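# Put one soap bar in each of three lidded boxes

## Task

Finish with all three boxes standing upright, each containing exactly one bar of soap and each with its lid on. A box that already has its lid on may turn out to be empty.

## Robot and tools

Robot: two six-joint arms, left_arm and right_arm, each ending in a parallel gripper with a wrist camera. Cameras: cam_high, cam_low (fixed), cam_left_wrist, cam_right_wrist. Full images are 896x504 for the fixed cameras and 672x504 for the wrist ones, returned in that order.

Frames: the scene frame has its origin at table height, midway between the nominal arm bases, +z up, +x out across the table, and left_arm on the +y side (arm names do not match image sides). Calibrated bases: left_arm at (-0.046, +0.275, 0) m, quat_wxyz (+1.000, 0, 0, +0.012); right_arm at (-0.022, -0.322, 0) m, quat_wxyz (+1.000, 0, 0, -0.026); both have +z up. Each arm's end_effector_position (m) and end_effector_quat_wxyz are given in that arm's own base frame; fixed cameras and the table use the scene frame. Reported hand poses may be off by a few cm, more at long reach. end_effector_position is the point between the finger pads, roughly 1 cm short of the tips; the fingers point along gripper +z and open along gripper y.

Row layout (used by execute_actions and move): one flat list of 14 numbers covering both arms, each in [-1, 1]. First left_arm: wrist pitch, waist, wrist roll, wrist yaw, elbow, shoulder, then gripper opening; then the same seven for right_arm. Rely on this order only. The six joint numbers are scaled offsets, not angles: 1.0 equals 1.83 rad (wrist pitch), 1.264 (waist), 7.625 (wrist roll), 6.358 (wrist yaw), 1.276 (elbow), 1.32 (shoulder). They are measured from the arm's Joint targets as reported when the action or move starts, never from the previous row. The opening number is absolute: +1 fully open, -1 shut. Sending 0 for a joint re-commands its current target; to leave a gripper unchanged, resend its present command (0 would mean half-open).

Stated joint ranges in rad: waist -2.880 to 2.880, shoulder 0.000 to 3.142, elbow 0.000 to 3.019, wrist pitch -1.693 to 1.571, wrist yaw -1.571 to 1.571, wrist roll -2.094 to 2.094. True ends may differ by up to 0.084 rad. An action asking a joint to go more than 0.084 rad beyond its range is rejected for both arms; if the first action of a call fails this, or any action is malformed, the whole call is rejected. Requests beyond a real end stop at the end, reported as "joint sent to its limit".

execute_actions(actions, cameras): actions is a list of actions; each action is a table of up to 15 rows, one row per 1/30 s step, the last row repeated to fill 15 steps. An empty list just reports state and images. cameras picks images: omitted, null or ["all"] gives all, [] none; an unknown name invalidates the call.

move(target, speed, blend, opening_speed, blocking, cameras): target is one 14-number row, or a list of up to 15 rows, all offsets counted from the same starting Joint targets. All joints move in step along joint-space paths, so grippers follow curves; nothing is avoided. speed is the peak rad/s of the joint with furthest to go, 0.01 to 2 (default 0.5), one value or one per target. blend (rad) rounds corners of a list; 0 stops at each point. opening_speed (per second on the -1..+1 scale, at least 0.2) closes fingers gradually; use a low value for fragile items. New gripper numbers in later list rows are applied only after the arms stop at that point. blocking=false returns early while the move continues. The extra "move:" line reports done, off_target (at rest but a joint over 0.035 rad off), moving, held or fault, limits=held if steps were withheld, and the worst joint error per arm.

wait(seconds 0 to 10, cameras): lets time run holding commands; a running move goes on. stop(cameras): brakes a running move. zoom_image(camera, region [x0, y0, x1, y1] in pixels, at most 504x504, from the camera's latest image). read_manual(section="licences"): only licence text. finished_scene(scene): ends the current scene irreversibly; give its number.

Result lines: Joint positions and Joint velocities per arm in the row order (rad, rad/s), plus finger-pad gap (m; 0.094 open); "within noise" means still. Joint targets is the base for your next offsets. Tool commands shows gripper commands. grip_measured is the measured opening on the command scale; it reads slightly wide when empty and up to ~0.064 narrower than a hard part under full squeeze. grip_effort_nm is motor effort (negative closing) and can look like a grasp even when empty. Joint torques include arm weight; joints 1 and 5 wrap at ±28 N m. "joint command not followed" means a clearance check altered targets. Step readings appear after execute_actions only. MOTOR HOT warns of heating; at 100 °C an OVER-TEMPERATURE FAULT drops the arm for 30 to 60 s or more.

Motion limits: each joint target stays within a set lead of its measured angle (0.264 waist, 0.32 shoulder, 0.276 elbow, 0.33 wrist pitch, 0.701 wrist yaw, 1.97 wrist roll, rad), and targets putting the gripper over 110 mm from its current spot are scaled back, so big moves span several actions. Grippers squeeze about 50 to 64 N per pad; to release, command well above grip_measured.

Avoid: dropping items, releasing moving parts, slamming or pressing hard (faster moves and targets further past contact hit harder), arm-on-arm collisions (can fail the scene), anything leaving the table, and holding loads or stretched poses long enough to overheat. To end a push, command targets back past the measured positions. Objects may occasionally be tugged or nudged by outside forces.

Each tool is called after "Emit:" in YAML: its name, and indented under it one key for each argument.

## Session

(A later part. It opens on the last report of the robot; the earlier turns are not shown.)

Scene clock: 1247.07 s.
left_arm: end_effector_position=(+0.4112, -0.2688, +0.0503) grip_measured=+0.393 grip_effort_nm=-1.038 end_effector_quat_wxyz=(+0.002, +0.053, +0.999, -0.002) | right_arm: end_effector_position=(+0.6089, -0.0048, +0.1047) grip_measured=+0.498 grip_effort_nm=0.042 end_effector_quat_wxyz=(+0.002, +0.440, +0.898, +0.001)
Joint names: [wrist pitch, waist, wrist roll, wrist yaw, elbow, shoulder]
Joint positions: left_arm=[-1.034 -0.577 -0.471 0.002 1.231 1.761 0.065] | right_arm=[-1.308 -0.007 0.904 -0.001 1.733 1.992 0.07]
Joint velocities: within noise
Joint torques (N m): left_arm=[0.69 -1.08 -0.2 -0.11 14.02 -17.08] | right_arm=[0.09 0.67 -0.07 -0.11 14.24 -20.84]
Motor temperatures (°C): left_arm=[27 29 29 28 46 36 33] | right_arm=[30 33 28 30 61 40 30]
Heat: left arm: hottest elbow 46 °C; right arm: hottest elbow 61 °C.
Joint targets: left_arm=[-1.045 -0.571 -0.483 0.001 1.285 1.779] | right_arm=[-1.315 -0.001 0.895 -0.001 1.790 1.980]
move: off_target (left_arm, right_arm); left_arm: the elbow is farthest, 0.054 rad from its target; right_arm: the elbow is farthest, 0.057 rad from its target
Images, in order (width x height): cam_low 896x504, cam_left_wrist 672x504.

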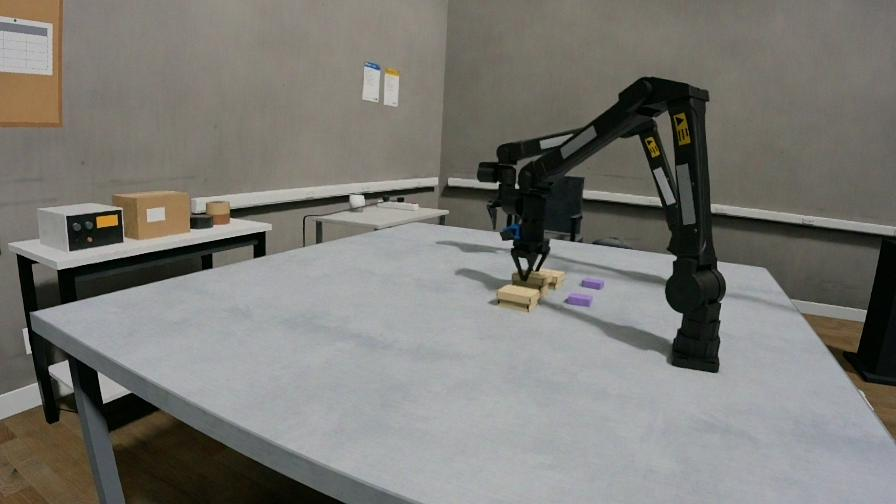

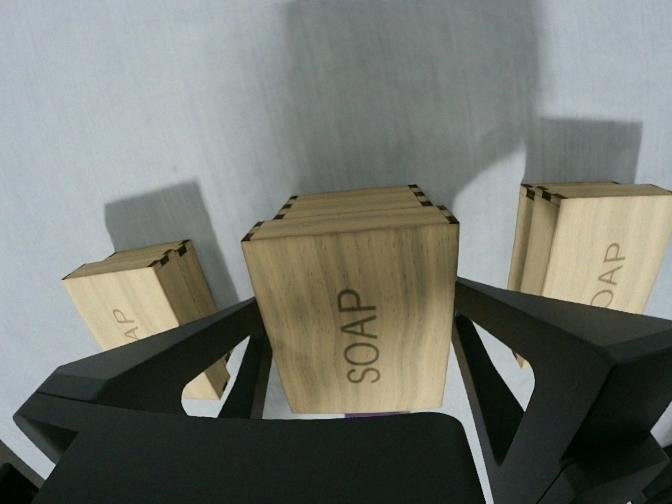

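Emit:
move:
  target: [0,0,0,0,0.0059,0,0.2,0,0,0,0,0,0,0.5]
  speed: 0.1
  cameras: ["cam_low"]

Emit:
zoom_image:
  camera: "cam_low"
  region: [490, 260, 560, 310]

Scene clock: 1255.77 s.
left_arm: end_effector_position=(+0.4146, -0.2710, +0.0535) grip_measured=+0.393 grip_effort_nm=-1.038 end_effector_quat_wxyz=(+0.006, +0.053, +0.999, -0.005) | right_arm: end_effector_position=(+0.6089, -0.0048, +0.1047) grip_measured=+0.498 grip_effort_nm=0.032 end_effector_quat_wxyz=(+0.002, +0.440, +0.898, +0.001)
Joint names: [wrist pitch, waist, wrist roll, wrist yaw, elbow, shoulder]
Joint positions: left_arm=[-1.034 -0.577 -0.471 0.002 1.24 1.761 0.065] | right_arm=[-1.308 -0.007 0.904 -0.001 1.733 1.992 0.07]
Joint velocities: within noise
Joint torques (N m): left_arm=[0.65 -1.08 -0.2 -0.11 13.9 -17.2] | right_arm=[0.09 0.67 -0.07 -0.11 14.26 -20.84]
Motor temperatures (°C): left_arm=[27 29 29 28 46 36 33] | right_arm=[30 33 28 30 61 40 30]
Heat: left arm: hottest elbow 46 °C; right arm: hottest elbow 61 °C.
Joint targets: left_arm=[-1.045 -0.571 -0.483 0.001 1.293 1.779] | right_arm=[-1.315 -0.001 0.895 -0.001 1.790 1.980]
move: off_target (left_arm, right_arm); left_arm: the elbow is farthest, 0.052 rad from its target; right_arm: the elbow is farthest, 0.057 rad from its target
Images, in order (width x height): cam_low 896x504.

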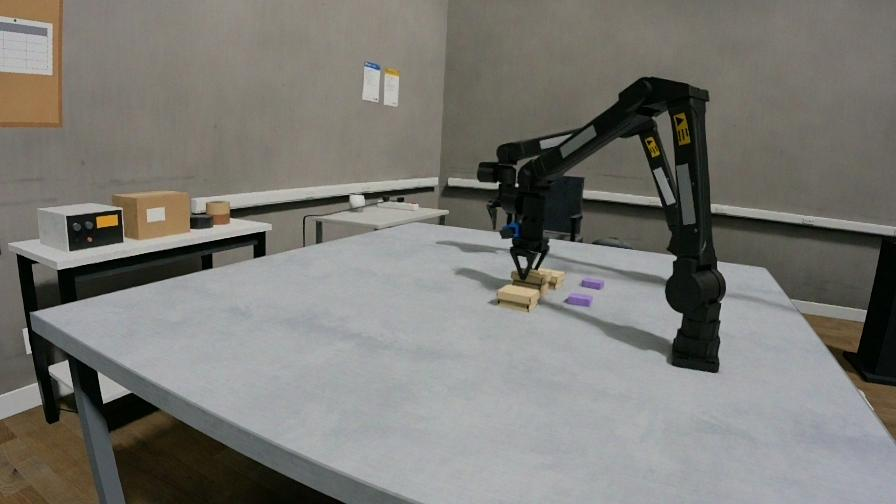

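Scaled by 7.200 from the camera's 896x504 image, which has a finer 1280x720 frame.

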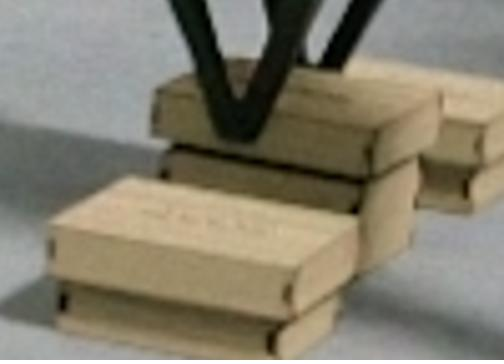

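Emit:
move:
  target:
    - [0.012,0,0,0,-0.0494,0.006,0.2,0,0,0,0,0,0,0.5]
    - [0.0339,0,0,0,-0.0666,0.022,0.2,0,0,0,0,0,0,0.5]
  speed: 0.06
  blend: [0.02,0]
  cameras: ["cam_low"]

Emit:
zoom_image:
  camera: "cam_low"
  region: [490, 260, 560, 310]

Scene clock: 1273.43 s.
left_arm: end_effector_position=(+0.4152, -0.2712, +0.0491) grip_measured=+0.393 grip_effort_nm=-1.038 end_effector_quat_wxyz=(+0.009, +0.053, +0.999, -0.006) | right_arm: end_effector_position=(+0.6089, -0.0048, +0.1047) grip_measured=+0.498 grip_effort_nm=0.046 end_effector_quat_wxyz=(+0.002, +0.440, +0.898, +0.001)
Joint names: [wrist pitch, waist, wrist roll, wrist yaw, elbow, shoulder]
Joint positions: left_arm=[-1.015 -0.577 -0.471 0.001 1.232 1.765 0.065] | right_arm=[-1.308 -0.007 0.904 -0.001 1.733 1.992 0.07]
Joint velocities: within noise
Joint torques (N m): left_arm=[2.36 -1.03 -0.2 -0.09 6.95 -14.92] | right_arm=[0.1 0.67 -0.07 -0.11 14.24 -20.84]
Motor temperatures (°C): left_arm=[27 29 29 28 50 36 33] | right_arm=[30 33 28 30 61 40 30]
Heat: left arm: hottest elbow 50 °C; right arm: hottest elbow 61 °C.
Joint targets: left_arm=[-0.983 -0.571 -0.483 0.001 1.208 1.809] | right_arm=[-1.315 -0.001 0.895 -0.001 1.790 1.980]
move: off_target (left_arm, right_arm); left_arm: the shoulder is farthest, 0.043 rad from its target; right_arm: the elbow is farthest, 0.057 rad from its target
Images, in order (width x height): cam_low 896x504.

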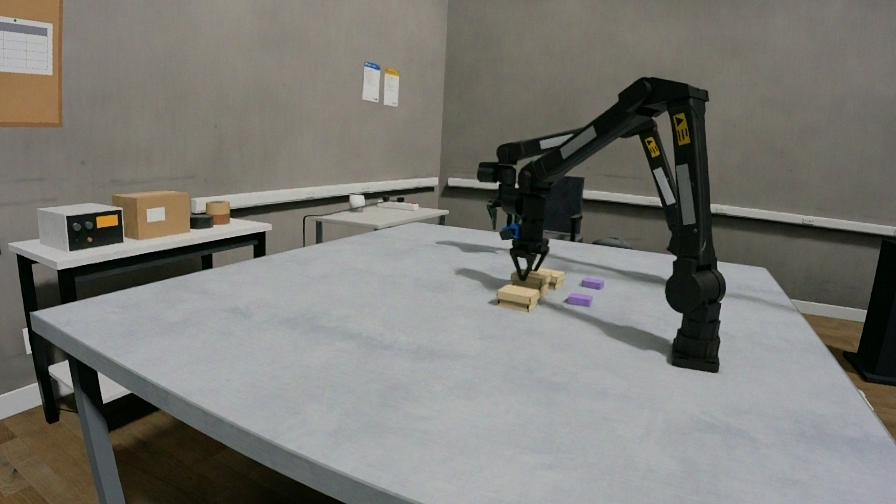

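Scaled by 7.200 from the camera's 896x504 image, which has a finer 1280x720 frame.

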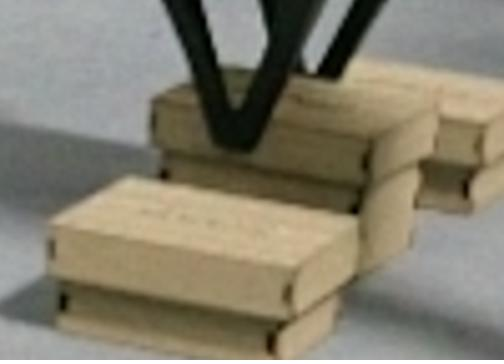

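Emit:
wait:
  seconds: 0.1
  cameras: ["cam_low","cam_left_wrist"]

Emit:
zoom_image:
  camera: "cam_left_wrist"
  region: [230, 170, 470, 290]

Emit:
zoom_image:
  camera: "cam_low"
  region: [505, 262, 555, 298]

Scene clock: 1281.37 s.
left_arm: end_effector_position=(+0.4151, -0.2711, +0.0490) grip_measured=+0.393 grip_effort_nm=-1.038 end_effector_quat_wxyz=(+0.009, +0.053, +0.999, -0.006) | right_arm: end_effector_position=(+0.6089, -0.0048, +0.1047) grip_measured=+0.498 grip_effort_nm=0.032 end_effector_quat_wxyz=(+0.002, +0.440, +0.898, +0.001)
Joint names: [wrist pitch, waist, wrist roll, wrist yaw, elbow, shoulder]
Joint positions: left_arm=[-1.015 -0.577 -0.471 0.001 1.231 1.765 0.065] | right_arm=[-1.308 -0.007 0.904 -0.001 1.733 1.992 0.07]
Joint velocities: within noise
Joint torques (N m): left_arm=[2.44 -1.03 -0.2 -0.09 6.89 -14.92] | right_arm=[0.09 0.67 -0.07 -0.11 14.24 -20.84]
Motor temperatures (°C): left_arm=[27 29 29 28 49 36 33] | right_arm=[30 33 28 30 61 40 30]
Heat: left arm: hottest elbow 49 °C; right arm: hottest elbow 61 °C.
Joint targets: left_arm=[-0.984 -0.571 -0.483 0.001 1.207 1.809] | right_arm=[-1.315 -0.001 0.895 -0.001 1.790 1.980]
Tool commands: left_gripper/opening=+0.2 right_gripper/opening=+0.5
wait: 0.10 s; at rest from the start
Images, in order (width x height): cam_low 896x504, cam_left_wrist 672x504.

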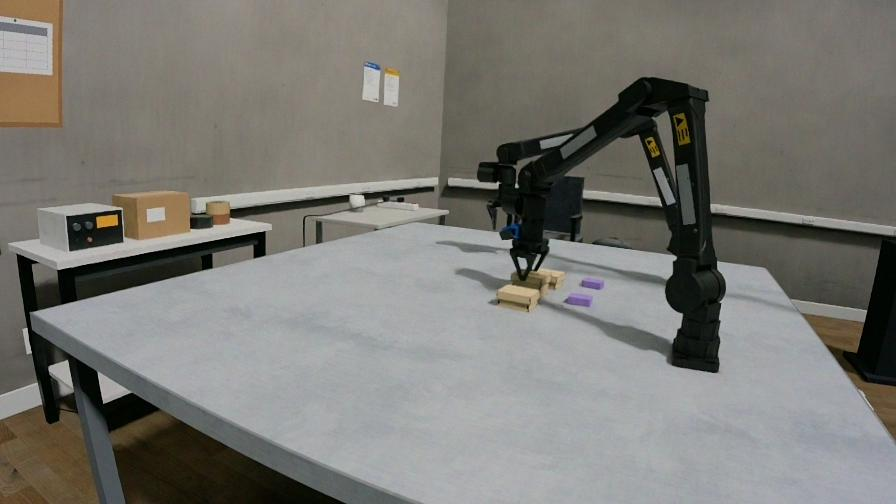

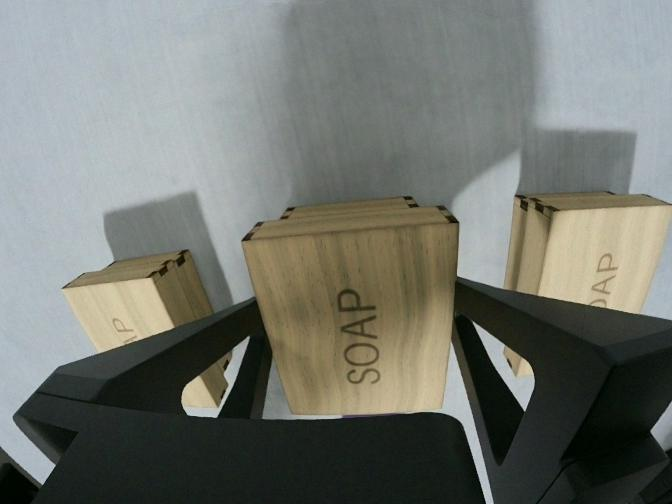

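Scaled by 2.100 from the camera's 672x504 image, which has a finer 960x720 frame.

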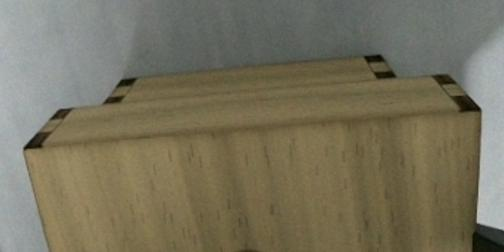

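Scaled by 10.080 from the camera's 896x504 image, which has a finer 1280x720 frame.

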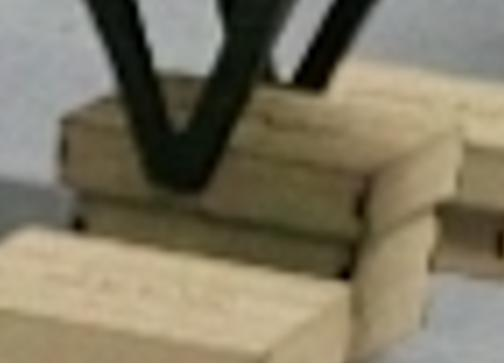

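Emit:
move:
  target:
    - [-0.005,0.006,0,0,0.01,-0.025,0.2,0,0,0,0,0,0,0.5]
    - [-0.005,0.008,0,0,0.01,0,0.2,0,0,0,0,0,0,0.5]
  speed: 0.06
  cameras: ["cam_low","cam_left_wrist"]

Emit:
zoom_image:
  camera: "cam_left_wrist"
  region: [230, 170, 470, 290]

Emit:
zoom_image:
  camera: "cam_low"
  region: [505, 262, 555, 298]

Scene clock: 1305.60 s.
left_arm: end_effector_position=(+0.4152, -0.2710, +0.0492) grip_measured=+0.393 grip_effort_nm=-1.038 end_effector_quat_wxyz=(+0.009, +0.053, +0.999, -0.006) | right_arm: end_effector_position=(+0.6089, -0.0048, +0.1047) grip_measured=+0.498 grip_effort_nm=0.042 end_effector_quat_wxyz=(+0.002, +0.440, +0.898, +0.001)
Joint names: [wrist pitch, waist, wrist roll, wrist yaw, elbow, shoulder]
Joint positions: left_arm=[-1.015 -0.577 -0.471 0.001 1.231 1.764 0.065] | right_arm=[-1.308 -0.007 0.904 -0.001 1.733 1.992 0.07]
Joint velocities: within noise
Joint torques (N m): left_arm=[2.06 -0.38 -0.2 -0.09 8.05 -14.8] | right_arm=[0.09 0.67 -0.07 -0.11 14.24 -20.89]
Motor temperatures (°C): left_arm=[27 29 29 28 45 36 33] | right_arm=[30 33 28 30 61 40 30]
Heat: left arm: hottest elbow 45 °C; right arm: hottest elbow 61 °C.
Joint targets: left_arm=[-0.993 -0.560 -0.483 0.001 1.220 1.809] | right_arm=[-1.315 -0.001 0.895 -0.001 1.790 1.980]
move: off_target (left_arm, right_arm); left_arm: the shoulder is farthest, 0.045 rad from its target; right_arm: the elbow is farthest, 0.057 rad from its target
Images, in order (width x height): cam_low 896x504, cam_left_wrist 672x504.

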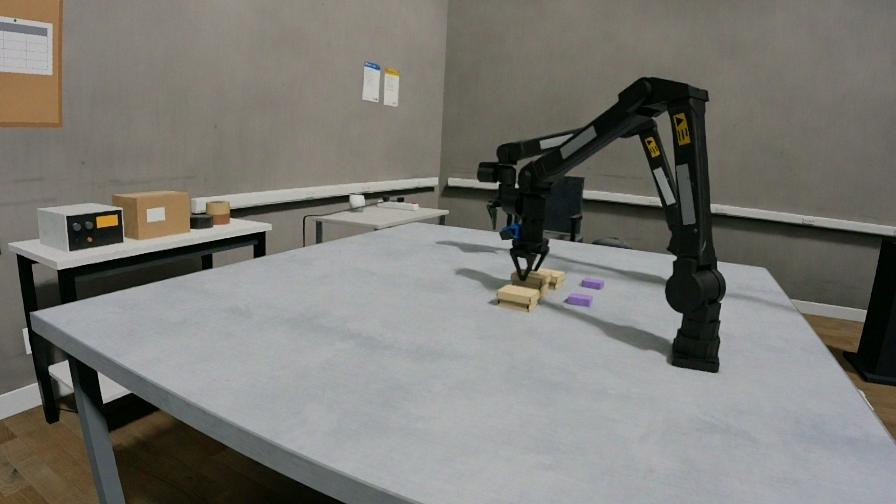

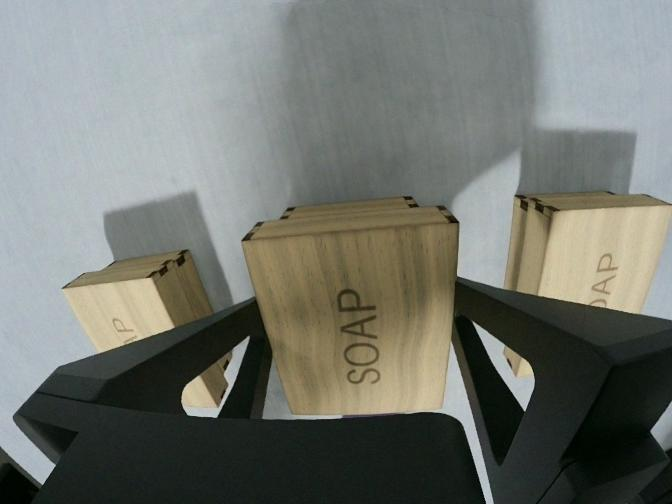

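Scaled by 2.100 from the camera's 672x504 image, which has a finer 960x720 frame.

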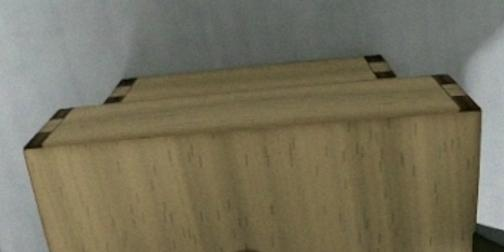

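Scaled by 10.080 from the camera's 896x504 image, which has a finer 1280x720 frame.

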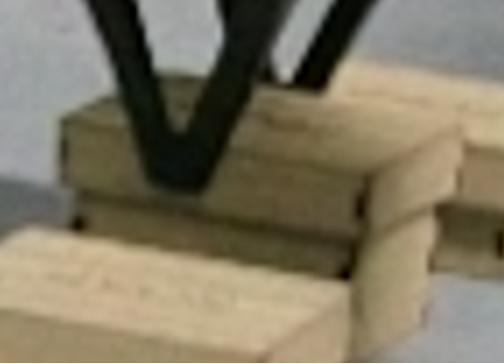

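Emit:
move:
  target:
    - [0,0.004,0,0,0,-0.01,0.2,0,0,0,0,0,0,0.5]
    - [0.004,0.005,0,0,-0.01,0.004,0.2,0,0,0,0,0,0,0.5]
  speed: 0.06
  cameras: ["cam_low"]

Emit:
zoom_image:
  camera: "cam_low"
  region: [505, 262, 555, 298]

Scene clock: 1313.70 s.
left_arm: end_effector_position=(+0.4159, -0.2699, +0.0492) grip_measured=+0.393 grip_effort_nm=-1.038 end_effector_quat_wxyz=(+0.009, +0.051, +0.999, -0.006) | right_arm: end_effector_position=(+0.6089, -0.0048, +0.1047) grip_measured=+0.498 grip_effort_nm=0.037 end_effector_quat_wxyz=(+0.002, +0.440, +0.898, +0.001)
Joint names: [wrist pitch, waist, wrist roll, wrist yaw, elbow, shoulder]
Joint positions: left_arm=[-1.015 -0.574 -0.473 0.001 1.231 1.764 0.065] | right_arm=[-1.308 -0.007 0.904 -0.001 1.733 1.992 0.07]
Joint velocities: within noise
Joint torques (N m): left_arm=[2.35 0.09 -0.19 -0.08 6.89 -14.33] | right_arm=[0.08 0.67 -0.07 -0.11 14.26 -20.89]
Motor temperatures (°C): left_arm=[27 29 29 28 45 36 33] | right_arm=[30 33 28 30 61 40 30]
Heat: left arm: hottest elbow 45 °C; right arm: hottest elbow 61 °C.
Joint targets: left_arm=[-0.985 -0.554 -0.483 0.001 1.207 1.814] | right_arm=[-1.315 -0.001 0.895 -0.001 1.790 1.980]
move: off_target (left_arm, right_arm); left_arm: the shoulder is farthest, 0.050 rad from its target; right_arm: the elbow is farthest, 0.057 rad from its target
Images, in order (width x height): cam_low 896x504.

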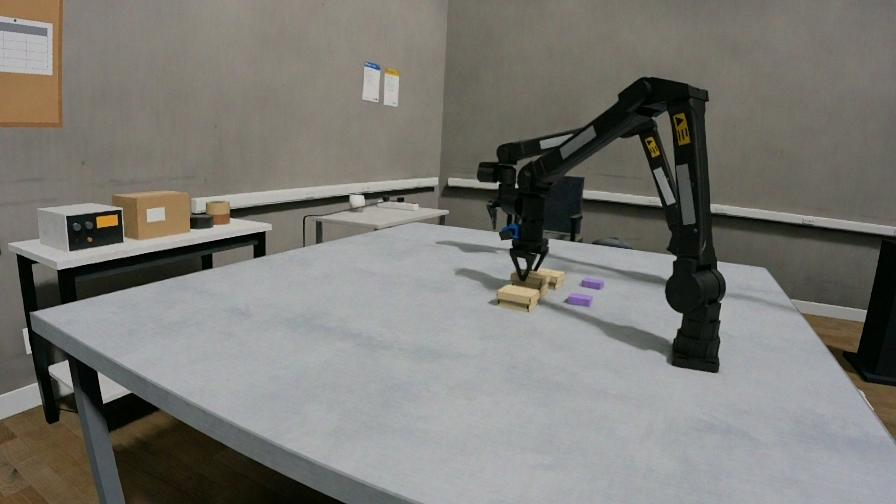

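Scaled by 10.080 from the camera's 896x504 image, which has a finer 1280x720 frame.

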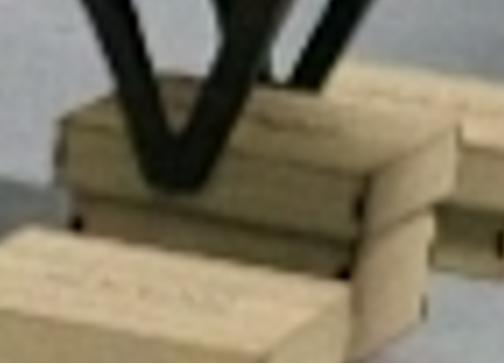

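Emit:
move:
  target: [-0.0235,0,0,0,0,0,0.2,0,0,0,0,0,0,0.5]
  speed: 0.06
  cameras: ["cam_low","cam_left_wrist"]

Emit:
zoom_image:
  camera: "cam_low"
  region: [505, 262, 555, 298]

Emit:
zoom_image:
  camera: "cam_left_wrist"
  region: [230, 170, 470, 290]

Scene clock: 1325.20 s.
left_arm: end_effector_position=(+0.4164, -0.2666, +0.0489) grip_measured=+0.393 grip_effort_nm=-1.033 end_effector_quat_wxyz=(+0.007, +0.048, +0.999, -0.005) | right_arm: end_effector_position=(+0.6089, -0.0048, +0.1047) grip_measured=+0.498 grip_effort_nm=0.032 end_effector_quat_wxyz=(+0.002, +0.440, +0.898, +0.001)
Joint names: [wrist pitch, waist, wrist roll, wrist yaw, elbow, shoulder]
Joint positions: left_arm=[-1.021 -0.568 -0.473 0.001 1.231 1.765 0.065] | right_arm=[-1.308 -0.007 0.904 -0.001 1.733 1.992 0.07]
Joint velocities: within noise
Joint torques (N m): left_arm=[0.81 -0.56 -0.18 -0.08 6.86 -14.33] | right_arm=[0.08 0.73 -0.07 -0.11 14.24 -20.84]
Motor temperatures (°C): left_arm=[27 29 29 28 44 36 33] | right_arm=[30 33 28 30 61 40 30]
Heat: left arm: hottest elbow 44 °C; right arm: hottest elbow 61 °C.
Joint targets: left_arm=[-1.028 -0.554 -0.483 0.001 1.207 1.814] | right_arm=[-1.315 -0.001 0.895 -0.001 1.790 1.980]
move: off_target (left_arm, right_arm); left_arm: the shoulder is farthest, 0.049 rad from its target; right_arm: the elbow is farthest, 0.057 rad from its target
Images, in order (width x height): cam_low 896x504, cam_left_wrist 672x504.

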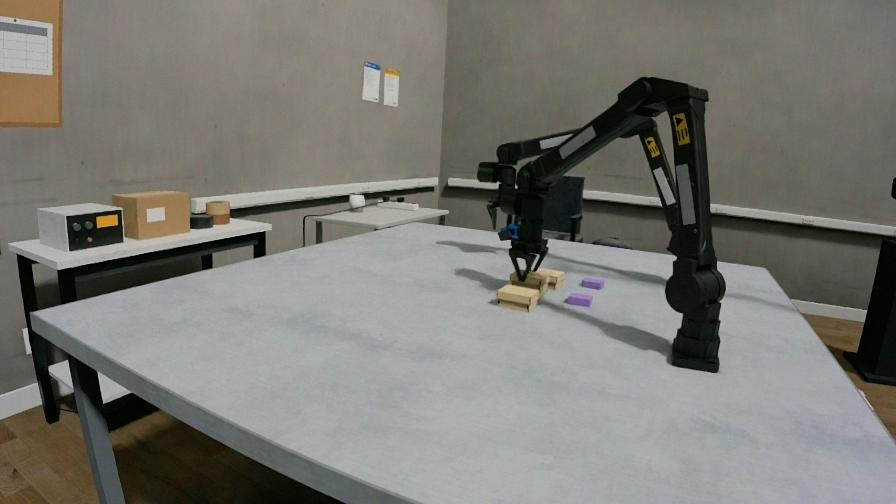

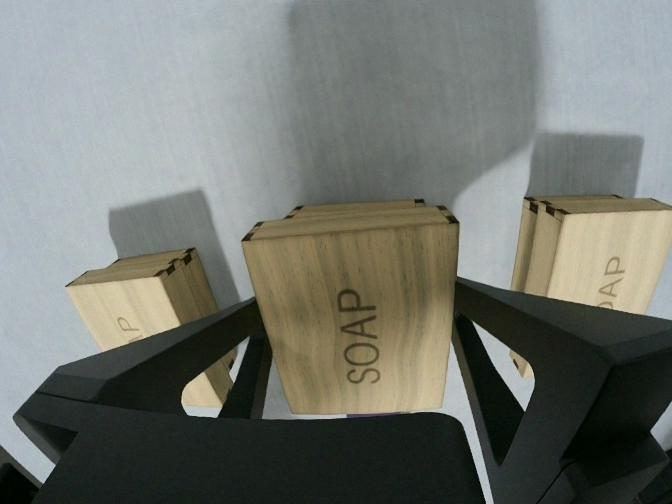

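Scaled by 10.080 from the camera's 896x504 image, which has a finer 1280x720 frame.

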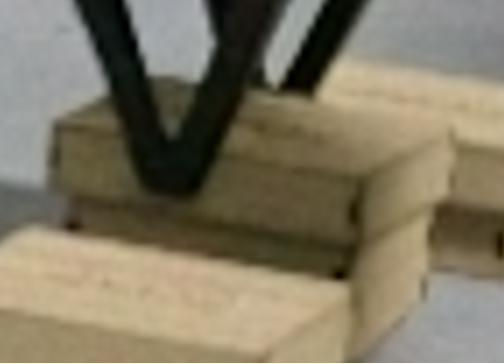

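Scaled by 2.100 from the camera's 672x504 image, which has a finer 960x720 frame.

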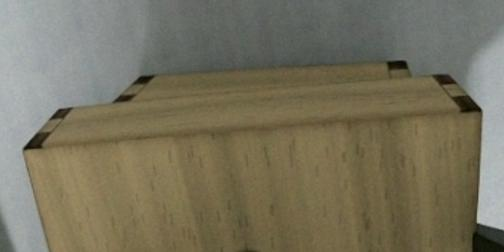

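Emit:
move:
  target:
    - [-0.0164,0,0,0,0.0697,-0.0583,0.2,0,0,0,0,0,0,0.5]
    - [-0.0164,-0.0127,0,0,0.0697,-0.0583,0.2,0,0,0,0,0,0,0.5]
  speed: 0.1
  cameras: ["cam_low","cam_left_wrist"]

Emit:
zoom_image:
  camera: "cam_low"
  region: [505, 262, 555, 298]

Emit:
zoom_image:
  camera: "cam_left_wrist"
  region: [230, 170, 470, 290]

Scene clock: 1342.30 s.
left_arm: end_effector_position=(+0.4175, -0.2658, +0.0579) grip_measured=+0.393 grip_effort_nm=-1.033 end_effector_quat_wxyz=(+0.006, +0.046, +0.999, -0.004) | right_arm: end_effector_position=(+0.6089, -0.0048, +0.1047) grip_measured=+0.498 grip_effort_nm=0.046 end_effector_quat_wxyz=(+0.002, +0.440, +0.898, +0.001)
Joint names: [wrist pitch, waist, wrist roll, wrist yaw, elbow, shoulder]
Joint positions: left_arm=[-1.047 -0.566 -0.473 0.001 1.246 1.756 0.065] | right_arm=[-1.308 -0.007 0.904 -0.001 1.733 1.992 0.07]
Joint velocities: within noise
Joint torques (N m): left_arm=[0.69 -1.9 -0.18 -0.09 13.85 -20.37] | right_arm=[0.1 0.67 -0.07 -0.11 14.24 -20.84]
Motor temperatures (°C): left_arm=[27 29 29 28 43 35 33] | right_arm=[30 32 28 30 62 40 30]
Heat: left arm: hottest elbow 43 °C; right arm: hottest elbow 62 °C.
Joint targets: left_arm=[-1.058 -0.570 -0.483 0.001 1.297 1.737] | right_arm=[-1.315 -0.001 0.895 -0.001 1.790 1.980]
move: off_target (left_arm, right_arm); left_arm: the elbow is farthest, 0.050 rad from its target; right_arm: the elbow is farthest, 0.057 rad from its target
Images, in order (width x height): cam_low 896x504, cam_left_wrist 672x504.

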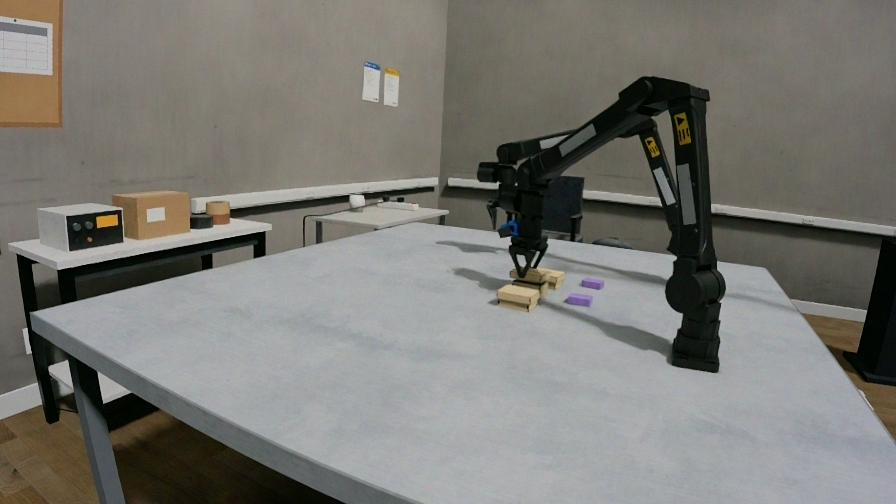

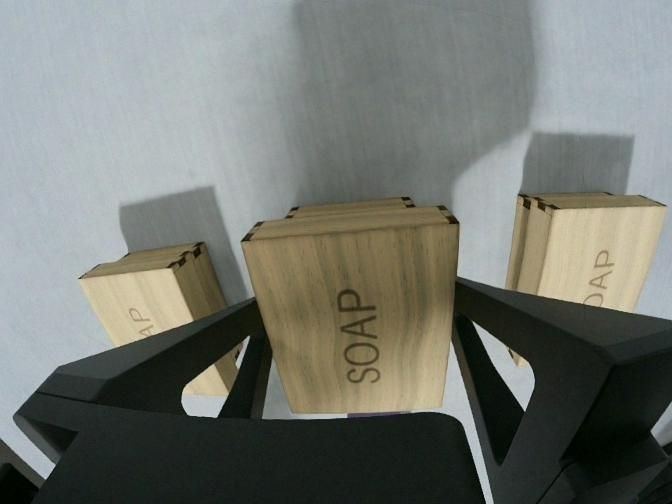

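Scaled by 10.080 from the camera's 896x504 image, which has a finer 1280x720 frame.

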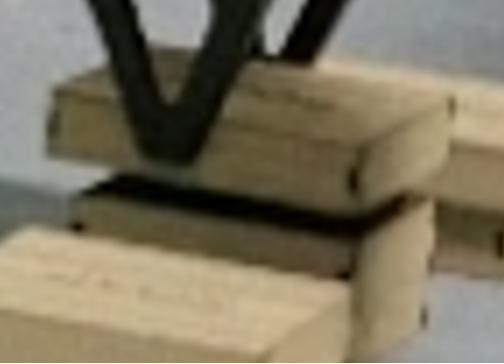

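Scaled by 2.100 from the camera's 672x504 image, which has a finer 960x720 frame.

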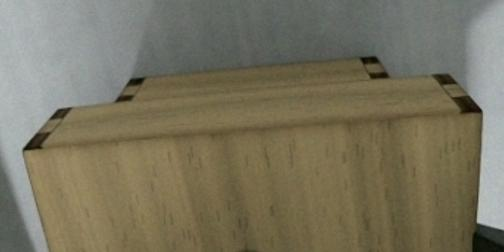

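Emit:
move:
  target: [0.018,0,0,0,-0.0596,0.031,0.2,0,0,0,0,0,0,0.5]
  speed: 0.06
  cameras: ["cam_low","cam_left_wrist"]

Emit:
zoom_image:
  camera: "cam_low"
  region: [505, 262, 555, 298]

Emit:
zoom_image:
  camera: "cam_left_wrist"
  region: [230, 170, 470, 290]

Scene clock: 1359.90 s.
left_arm: end_effector_position=(+0.4142, -0.2637, +0.0533) grip_measured=+0.393 grip_effort_nm=-1.043 end_effector_quat_wxyz=(+0.004, +0.046, +0.999, -0.003) | right_arm: end_effector_position=(+0.6089, -0.0048, +0.1047) grip_measured=+0.498 grip_effort_nm=0.037 end_effector_quat_wxyz=(+0.002, +0.440, +0.898, +0.001)
Joint names: [wrist pitch, waist, wrist roll, wrist yaw, elbow, shoulder]
Joint positions: left_arm=[-1.038 -0.566 -0.473 0.001 1.232 1.756 0.065] | right_arm=[-1.308 -0.007 0.904 -0.001 1.733 1.992 0.07]
Joint velocities: within noise
Joint torques (N m): left_arm=[1.66 -1.9 -0.18 -0.09 8.06 -16.67] | right_arm=[0.09 0.73 -0.07 -0.11 14.26 -20.84]
Motor temperatures (°C): left_arm=[27 29 29 28 48 36 33] | right_arm=[30 32 28 30 62 40 30]
Heat: left arm: hottest elbow 48 °C; right arm: hottest elbow 62 °C.
Joint targets: left_arm=[-1.025 -0.570 -0.483 0.001 1.220 1.778] | right_arm=[-1.315 -0.001 0.895 -0.001 1.790 1.980]
move: off_target (right_arm); right_arm: the elbow is farthest, 0.057 rad from its target
Images, in order (width x height): cam_low 896x504, cam_left_wrist 672x504.

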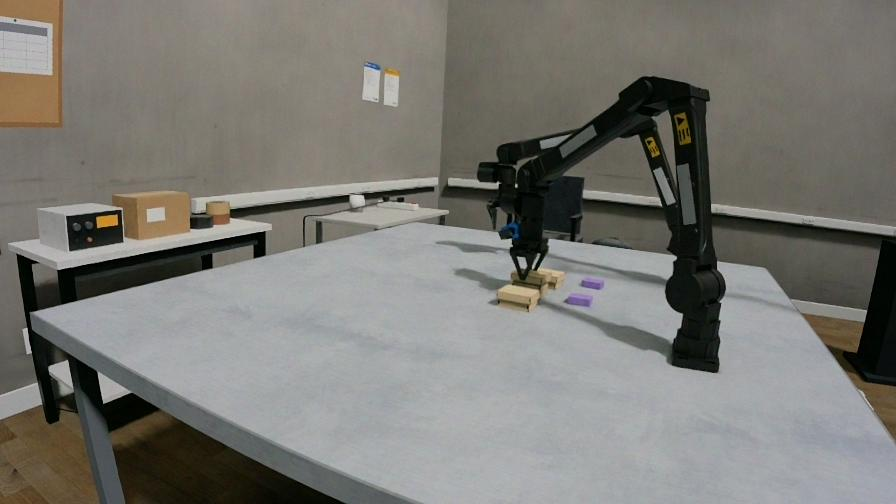

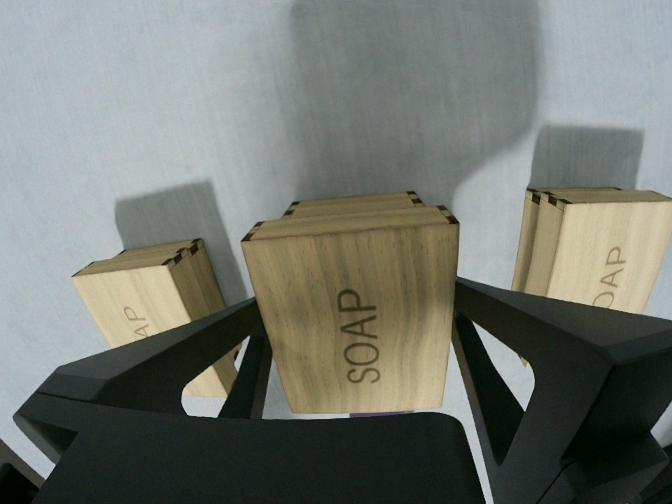

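Scaled by 10.080 from the camera's 896x504 image, which has a finer 1280x720 frame.

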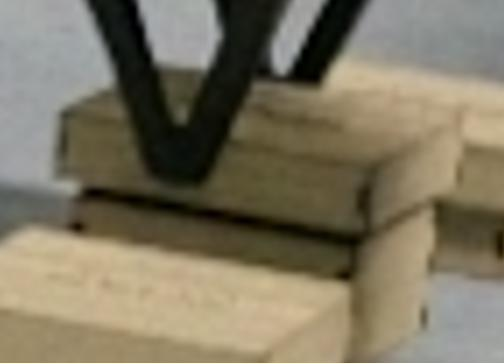

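Scaled by 2.100 from the camera's 672x504 image, which has a finer 960x720 frame.

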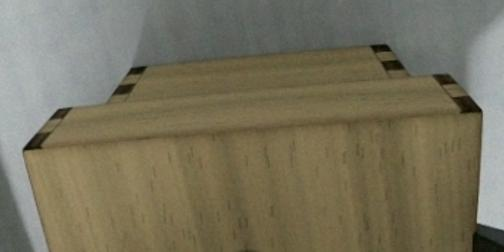

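Emit:
move:
  target: [0.0224,0,0,0,-0.0162,0.0177,0.2,0,0,0,0,0,0,0.5]
  speed: 0.05
  cameras: ["cam_low"]

Emit:
zoom_image:
  camera: "cam_low"
  region: [505, 262, 555, 298]

Scene clock: 1376.83 s.
left_arm: end_effector_position=(+0.4140, -0.2635, +0.0387) grip_measured=+0.393 grip_effort_nm=-1.038 end_effector_quat_wxyz=(+0.005, +0.046, +0.999, -0.003) | right_arm: end_effector_position=(+0.6089, -0.0048, +0.1047) grip_measured=+0.498 grip_effort_nm=0.042 end_effector_quat_wxyz=(+0.002, +0.440, +0.898, +0.001)
Joint names: [wrist pitch, waist, wrist roll, wrist yaw, elbow, shoulder]
Joint positions: left_arm=[-0.997 -0.566 -0.473 0.001 1.212 1.773 0.065] | right_arm=[-1.308 -0.007 0.904 -0.001 1.733 1.992 0.07]
Joint velocities: within noise
Joint torques (N m): left_arm=[1.85 -1.9 -0.18 -0.09 7.83 -16.26] | right_arm=[0.08 0.73 -0.07 -0.11 14.24 -20.84]
Motor temperatures (°C): left_arm=[27 29 29 28 46 36 33] | right_arm=[30 32 28 30 62 40 30]
Heat: left arm: hottest elbow 46 °C; right arm: hottest elbow 62 °C.
Joint targets: left_arm=[-0.984 -0.570 -0.483 0.001 1.200 1.801] | right_arm=[-1.315 -0.001 0.895 -0.001 1.790 1.980]
move: off_target (right_arm); right_arm: the elbow is farthest, 0.057 rad from its target
Images, in order (width x height): cam_low 896x504.

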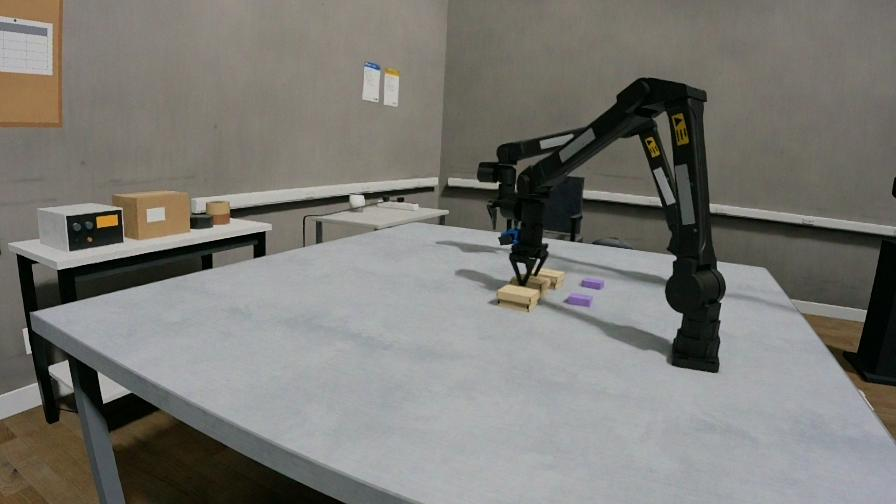

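Scaled by 10.080 from the camera's 896x504 image, which has a finer 1280x720 frame.

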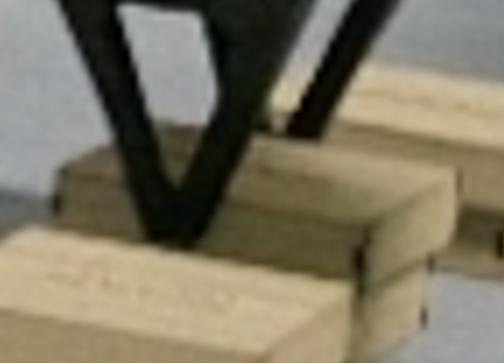

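Emit:
move:
  target: [0.0045,0,0,0,-0.0032,0.0042,0.2,0,0,0,0,0,0,0.5]
  speed: 0.05
  cameras: []

Emit:
move:
  target: [0,0,0,0,0,0,0.85,0,0,0,0,0,0,0.5]
  opening_speed: 0.6
  cameras: ["cam_low","cam_left_wrist"]

Emit:
zoom_image:
  camera: "cam_low"
  region: [490, 262, 560, 312]

Scene clock: 1391.00 s.
left_arm: end_effector_position=(+0.4138, -0.2634, +0.0351) grip_measured=+0.393 grip_effort_nm=-1.043 end_effector_quat_wxyz=(+0.005, +0.046, +0.999, -0.003) | right_arm: end_effector_position=(+0.6089, -0.0048, +0.1047) grip_measured=+0.498 grip_effort_nm=0.032 end_effector_quat_wxyz=(+0.002, +0.440, +0.898, +0.001)
Joint names: [wrist pitch, waist, wrist roll, wrist yaw, elbow, shoulder]
Joint positions: left_arm=[-0.989 -0.566 -0.473 0.001 1.207 1.778 0.065] | right_arm=[-1.308 -0.007 0.904 -0.001 1.733 1.992 0.07]
Joint velocities: within noise
Joint torques (N m): left_arm=[1.7 -1.96 -0.18 -0.09 7.77 -16.15] | right_arm=[0.09 0.73 -0.07 -0.11 14.24 -20.84]
Motor temperatures (°C): left_arm=[27 29 29 28 46 37 33] | right_arm=[30 32 28 30 62 40 30]
Heat: left arm: hottest elbow 46 °C; right arm: hottest elbow 62 °C.
Joint targets: left_arm=[-0.976 -0.570 -0.483 0.001 1.196 1.807] | right_arm=[-1.315 -0.001 0.895 -0.001 1.790 1.980]
move: off_target (right_arm); right_arm: the elbow is farthest, 0.057 rad from its target
No camera images: "cameras" was empty.

Scene clock: 1392.43 s.
left_arm: end_effector_position=(+0.4138, -0.2634, +0.0351) grip_measured=+0.847 grip_effort_nm=0.115 end_effector_quat_wxyz=(+0.005, +0.046, +0.999, -0.003) | right_arm: end_effector_position=(+0.6089, -0.0048, +0.1047) grip_measured=+0.498 grip_effort_nm=0.042 end_effector_quat_wxyz=(+0.002, +0.440, +0.898, +0.001)
Joint names: [wrist pitch, waist, wrist roll, wrist yaw, elbow, shoulder]
Joint positions: left_arm=[-0.988 -0.566 -0.473 0.001 1.207 1.778 0.087] | right_arm=[-1.308 -0.007 0.904 -0.001 1.733 1.992 0.07]
Joint velocities: within noise
Joint torques (N m): left_arm=[1.61 -1.96 -0.18 -0.09 7.79 -16.09] | right_arm=[0.09 0.67 -0.07 -0.11 14.26 -20.89]
Motor temperatures (°C): left_arm=[27 29 29 28 46 37 33] | right_arm=[30 32 28 30 62 40 30]
Heat: left arm: hottest elbow 46 °C; right arm: hottest elbow 62 °C.
Joint targets: left_arm=[-0.976 -0.570 -0.483 0.001 1.196 1.807] | right_arm=[-1.315 -0.001 0.895 -0.001 1.790 1.980]
move: off_target (right_arm); right_arm: the elbow is farthest, 0.057 rad from its target
Images, in order (width x height): cam_low 896x504, cam_left_wrist 672x504.

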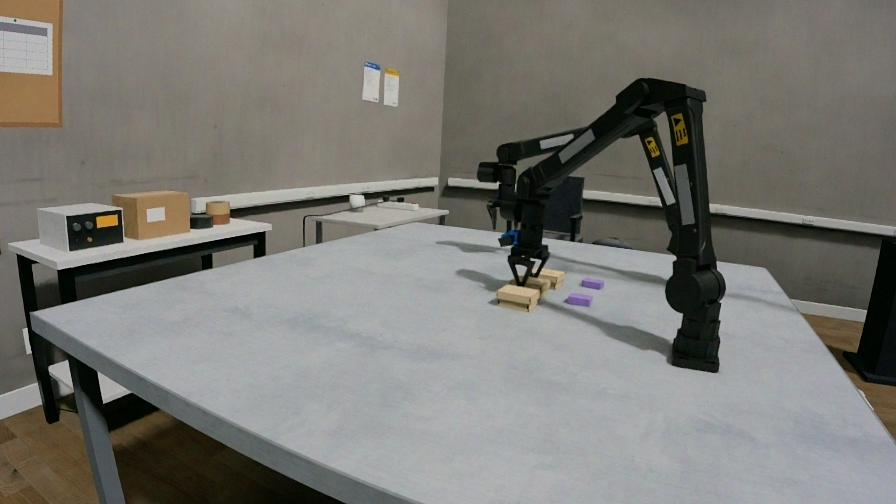

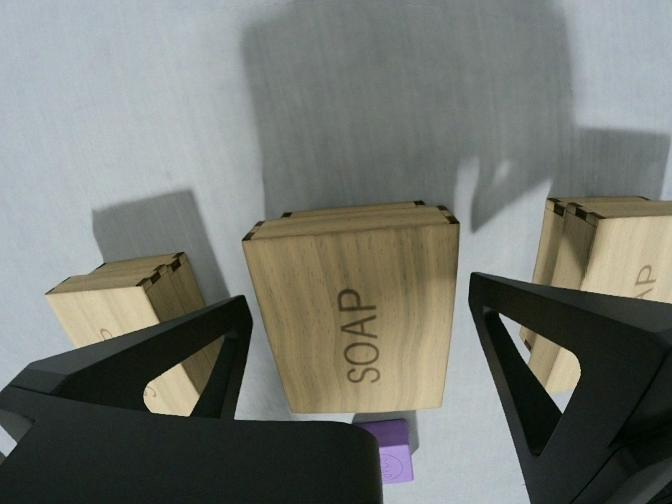

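Scaled by 7.200 from the camera's 896x504 image, which has a finer 1280x720 frame.

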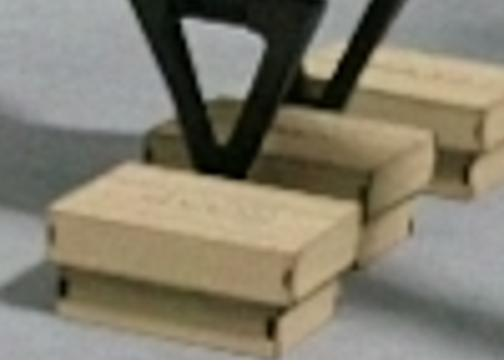

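Emit:
move:
  target:
    - [-0.016,0,0,0,0.0627,-0.019,0.85,0,0,0,0,0,0,0.5]
    - [-0.1107,0,0,0,0.1215,-0.0935,0.85,0,0,0,0,0,0,0.5]
    - [-0.1377,-0.1305,-0.022,0,0.2618,0.031,1,0,0,0,0,0,0,0.5]
  speed: [0.15,0.3,0.5]
  blend: [0.02,0,0]
  cameras: ["cam_low","cam_left_wrist"]

Emit:
zoom_image:
  camera: "cam_low"
  region: [490, 250, 574, 310]

Scene clock: 1432.77 s.
left_arm: end_effector_position=(+0.3987, -0.3690, +0.1023) grip_measured=+0.997 grip_effort_nm=0.125 end_effector_quat_wxyz=(+0.001, +0.054, +0.999, -0.001) | right_arm: end_effector_position=(+0.6089, -0.0048, +0.1047) grip_measured=+0.498 grip_effort_nm=0.042 end_effector_quat_wxyz=(+0.002, +0.440, +0.898, +0.001)
Joint names: [wrist pitch, waist, wrist roll, wrist yaw, elbow, shoulder]
Joint positions: left_arm=[-1.216 -0.746 -0.638 0.001 1.477 1.828 0.094] | right_arm=[-1.308 -0.007 0.904 -0.001 1.733 1.992 0.07]
Joint velocities: within noise
Joint torques (N m): left_arm=[0.59 -0.79 -0.21 -0.11 14.68 -19.08] | right_arm=[0.09 0.67 -0.07 -0.11 14.24 -20.84]
Motor temperatures (°C): left_arm=[27 29 29 28 45 38 32] | right_arm=[30 32 28 30 63 40 30]
Heat: left arm: hottest elbow 45 °C; right arm: hottest elbow 63 °C.
Joint targets: left_arm=[-1.228 -0.735 -0.651 0.001 1.530 1.848] | right_arm=[-1.315 -0.001 0.895 -0.001 1.790 1.980]
move: off_target (left_arm, right_arm); target 3's new numbers were sent with left_arm's elbow 0.053 rad from that target; left_arm: the elbow is farthest, 0.053 rad from its target; right_arm: the elbow is farthest, 0.057 rad from its target
Images, in order (width x height): cam_low 896x504, cam_left_wrist 672x504.

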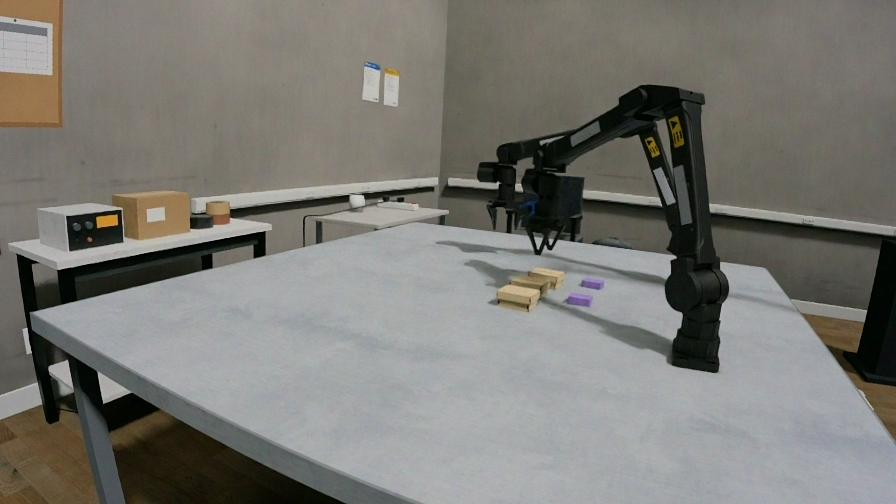

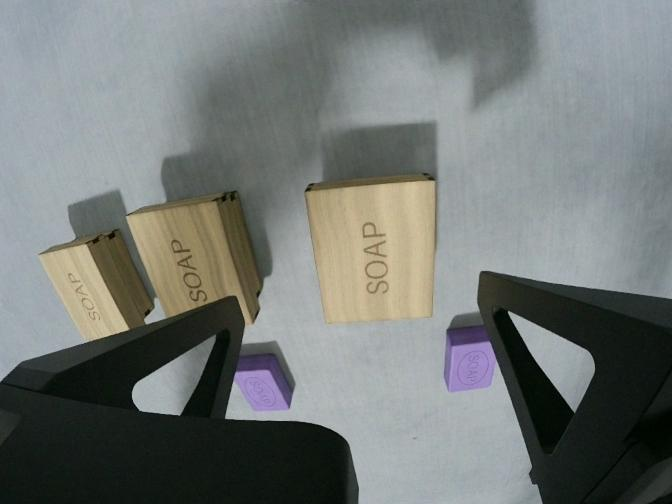

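Scaled by 6.000 from the camera's 896x504 image, which has a finer 1280x720 frame.

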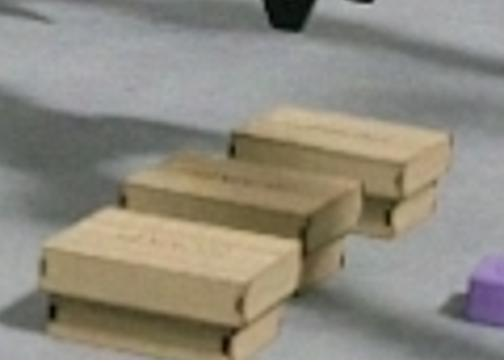

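Emit:
move:
  target:
    - [0,-0.0174,0,0,0,0,1,0,0,0,0,0,0,0.5]
    - [0.0934,-0.0174,0,0,-0.1042,0.0629,1,0,0,0,0,0,0,0.5]
  speed: 0.2
  cameras: ["cam_left_wrist"]

Scene clock: 1448.77 s.
left_arm: end_effector_position=(+0.4010, -0.3711, +0.0373) grip_measured=+0.998 grip_effort_nm=0.110 end_effector_quat_wxyz=(+0.001, +0.054, +0.999, -0.001) | right_arm: end_effector_position=(+0.6089, -0.0048, +0.1047) grip_measured=+0.498 grip_effort_nm=0.037 end_effector_quat_wxyz=(+0.002, +0.440, +0.898, +0.001)
Joint names: [wrist pitch, waist, wrist roll, wrist yaw, elbow, shoulder]
Joint positions: left_arm=[-1.07 -0.746 -0.638 0.001 1.407 1.906 0.094] | right_arm=[-1.308 -0.007 0.904 -0.001 1.733 1.992 0.07]
Joint velocities: within noise
Joint torques (N m): left_arm=[1.61 -2.43 -0.21 -0.11 8.31 -19.02] | right_arm=[0.09 0.67 -0.07 -0.11 14.24 -20.89]
Motor temperatures (°C): left_arm=[27 29 29 28 48 38 32] | right_arm=[30 32 28 30 63 41 30]
Heat: left arm: hottest elbow 48 °C; right arm: hottest elbow 63 °C.
Joint targets: left_arm=[-1.057 -0.757 -0.651 0.001 1.397 1.931] | right_arm=[-1.315 -0.001 0.895 -0.001 1.790 1.980]
move: off_target (right_arm); right_arm: the elbow is farthest, 0.057 rad from its target
Images, in order (width x height): cam_left_wrist 672x504.

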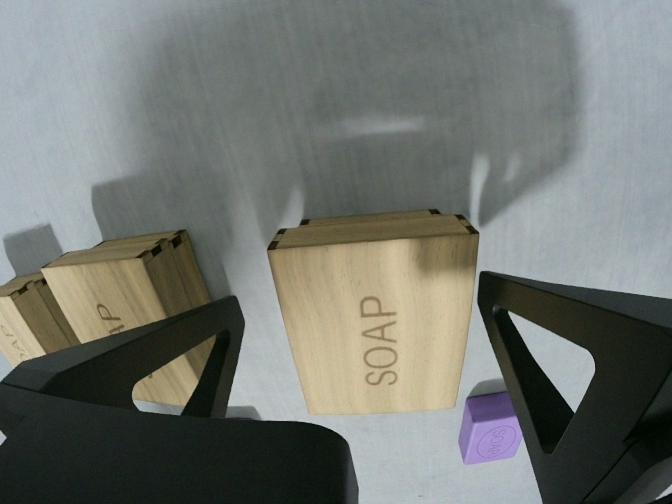

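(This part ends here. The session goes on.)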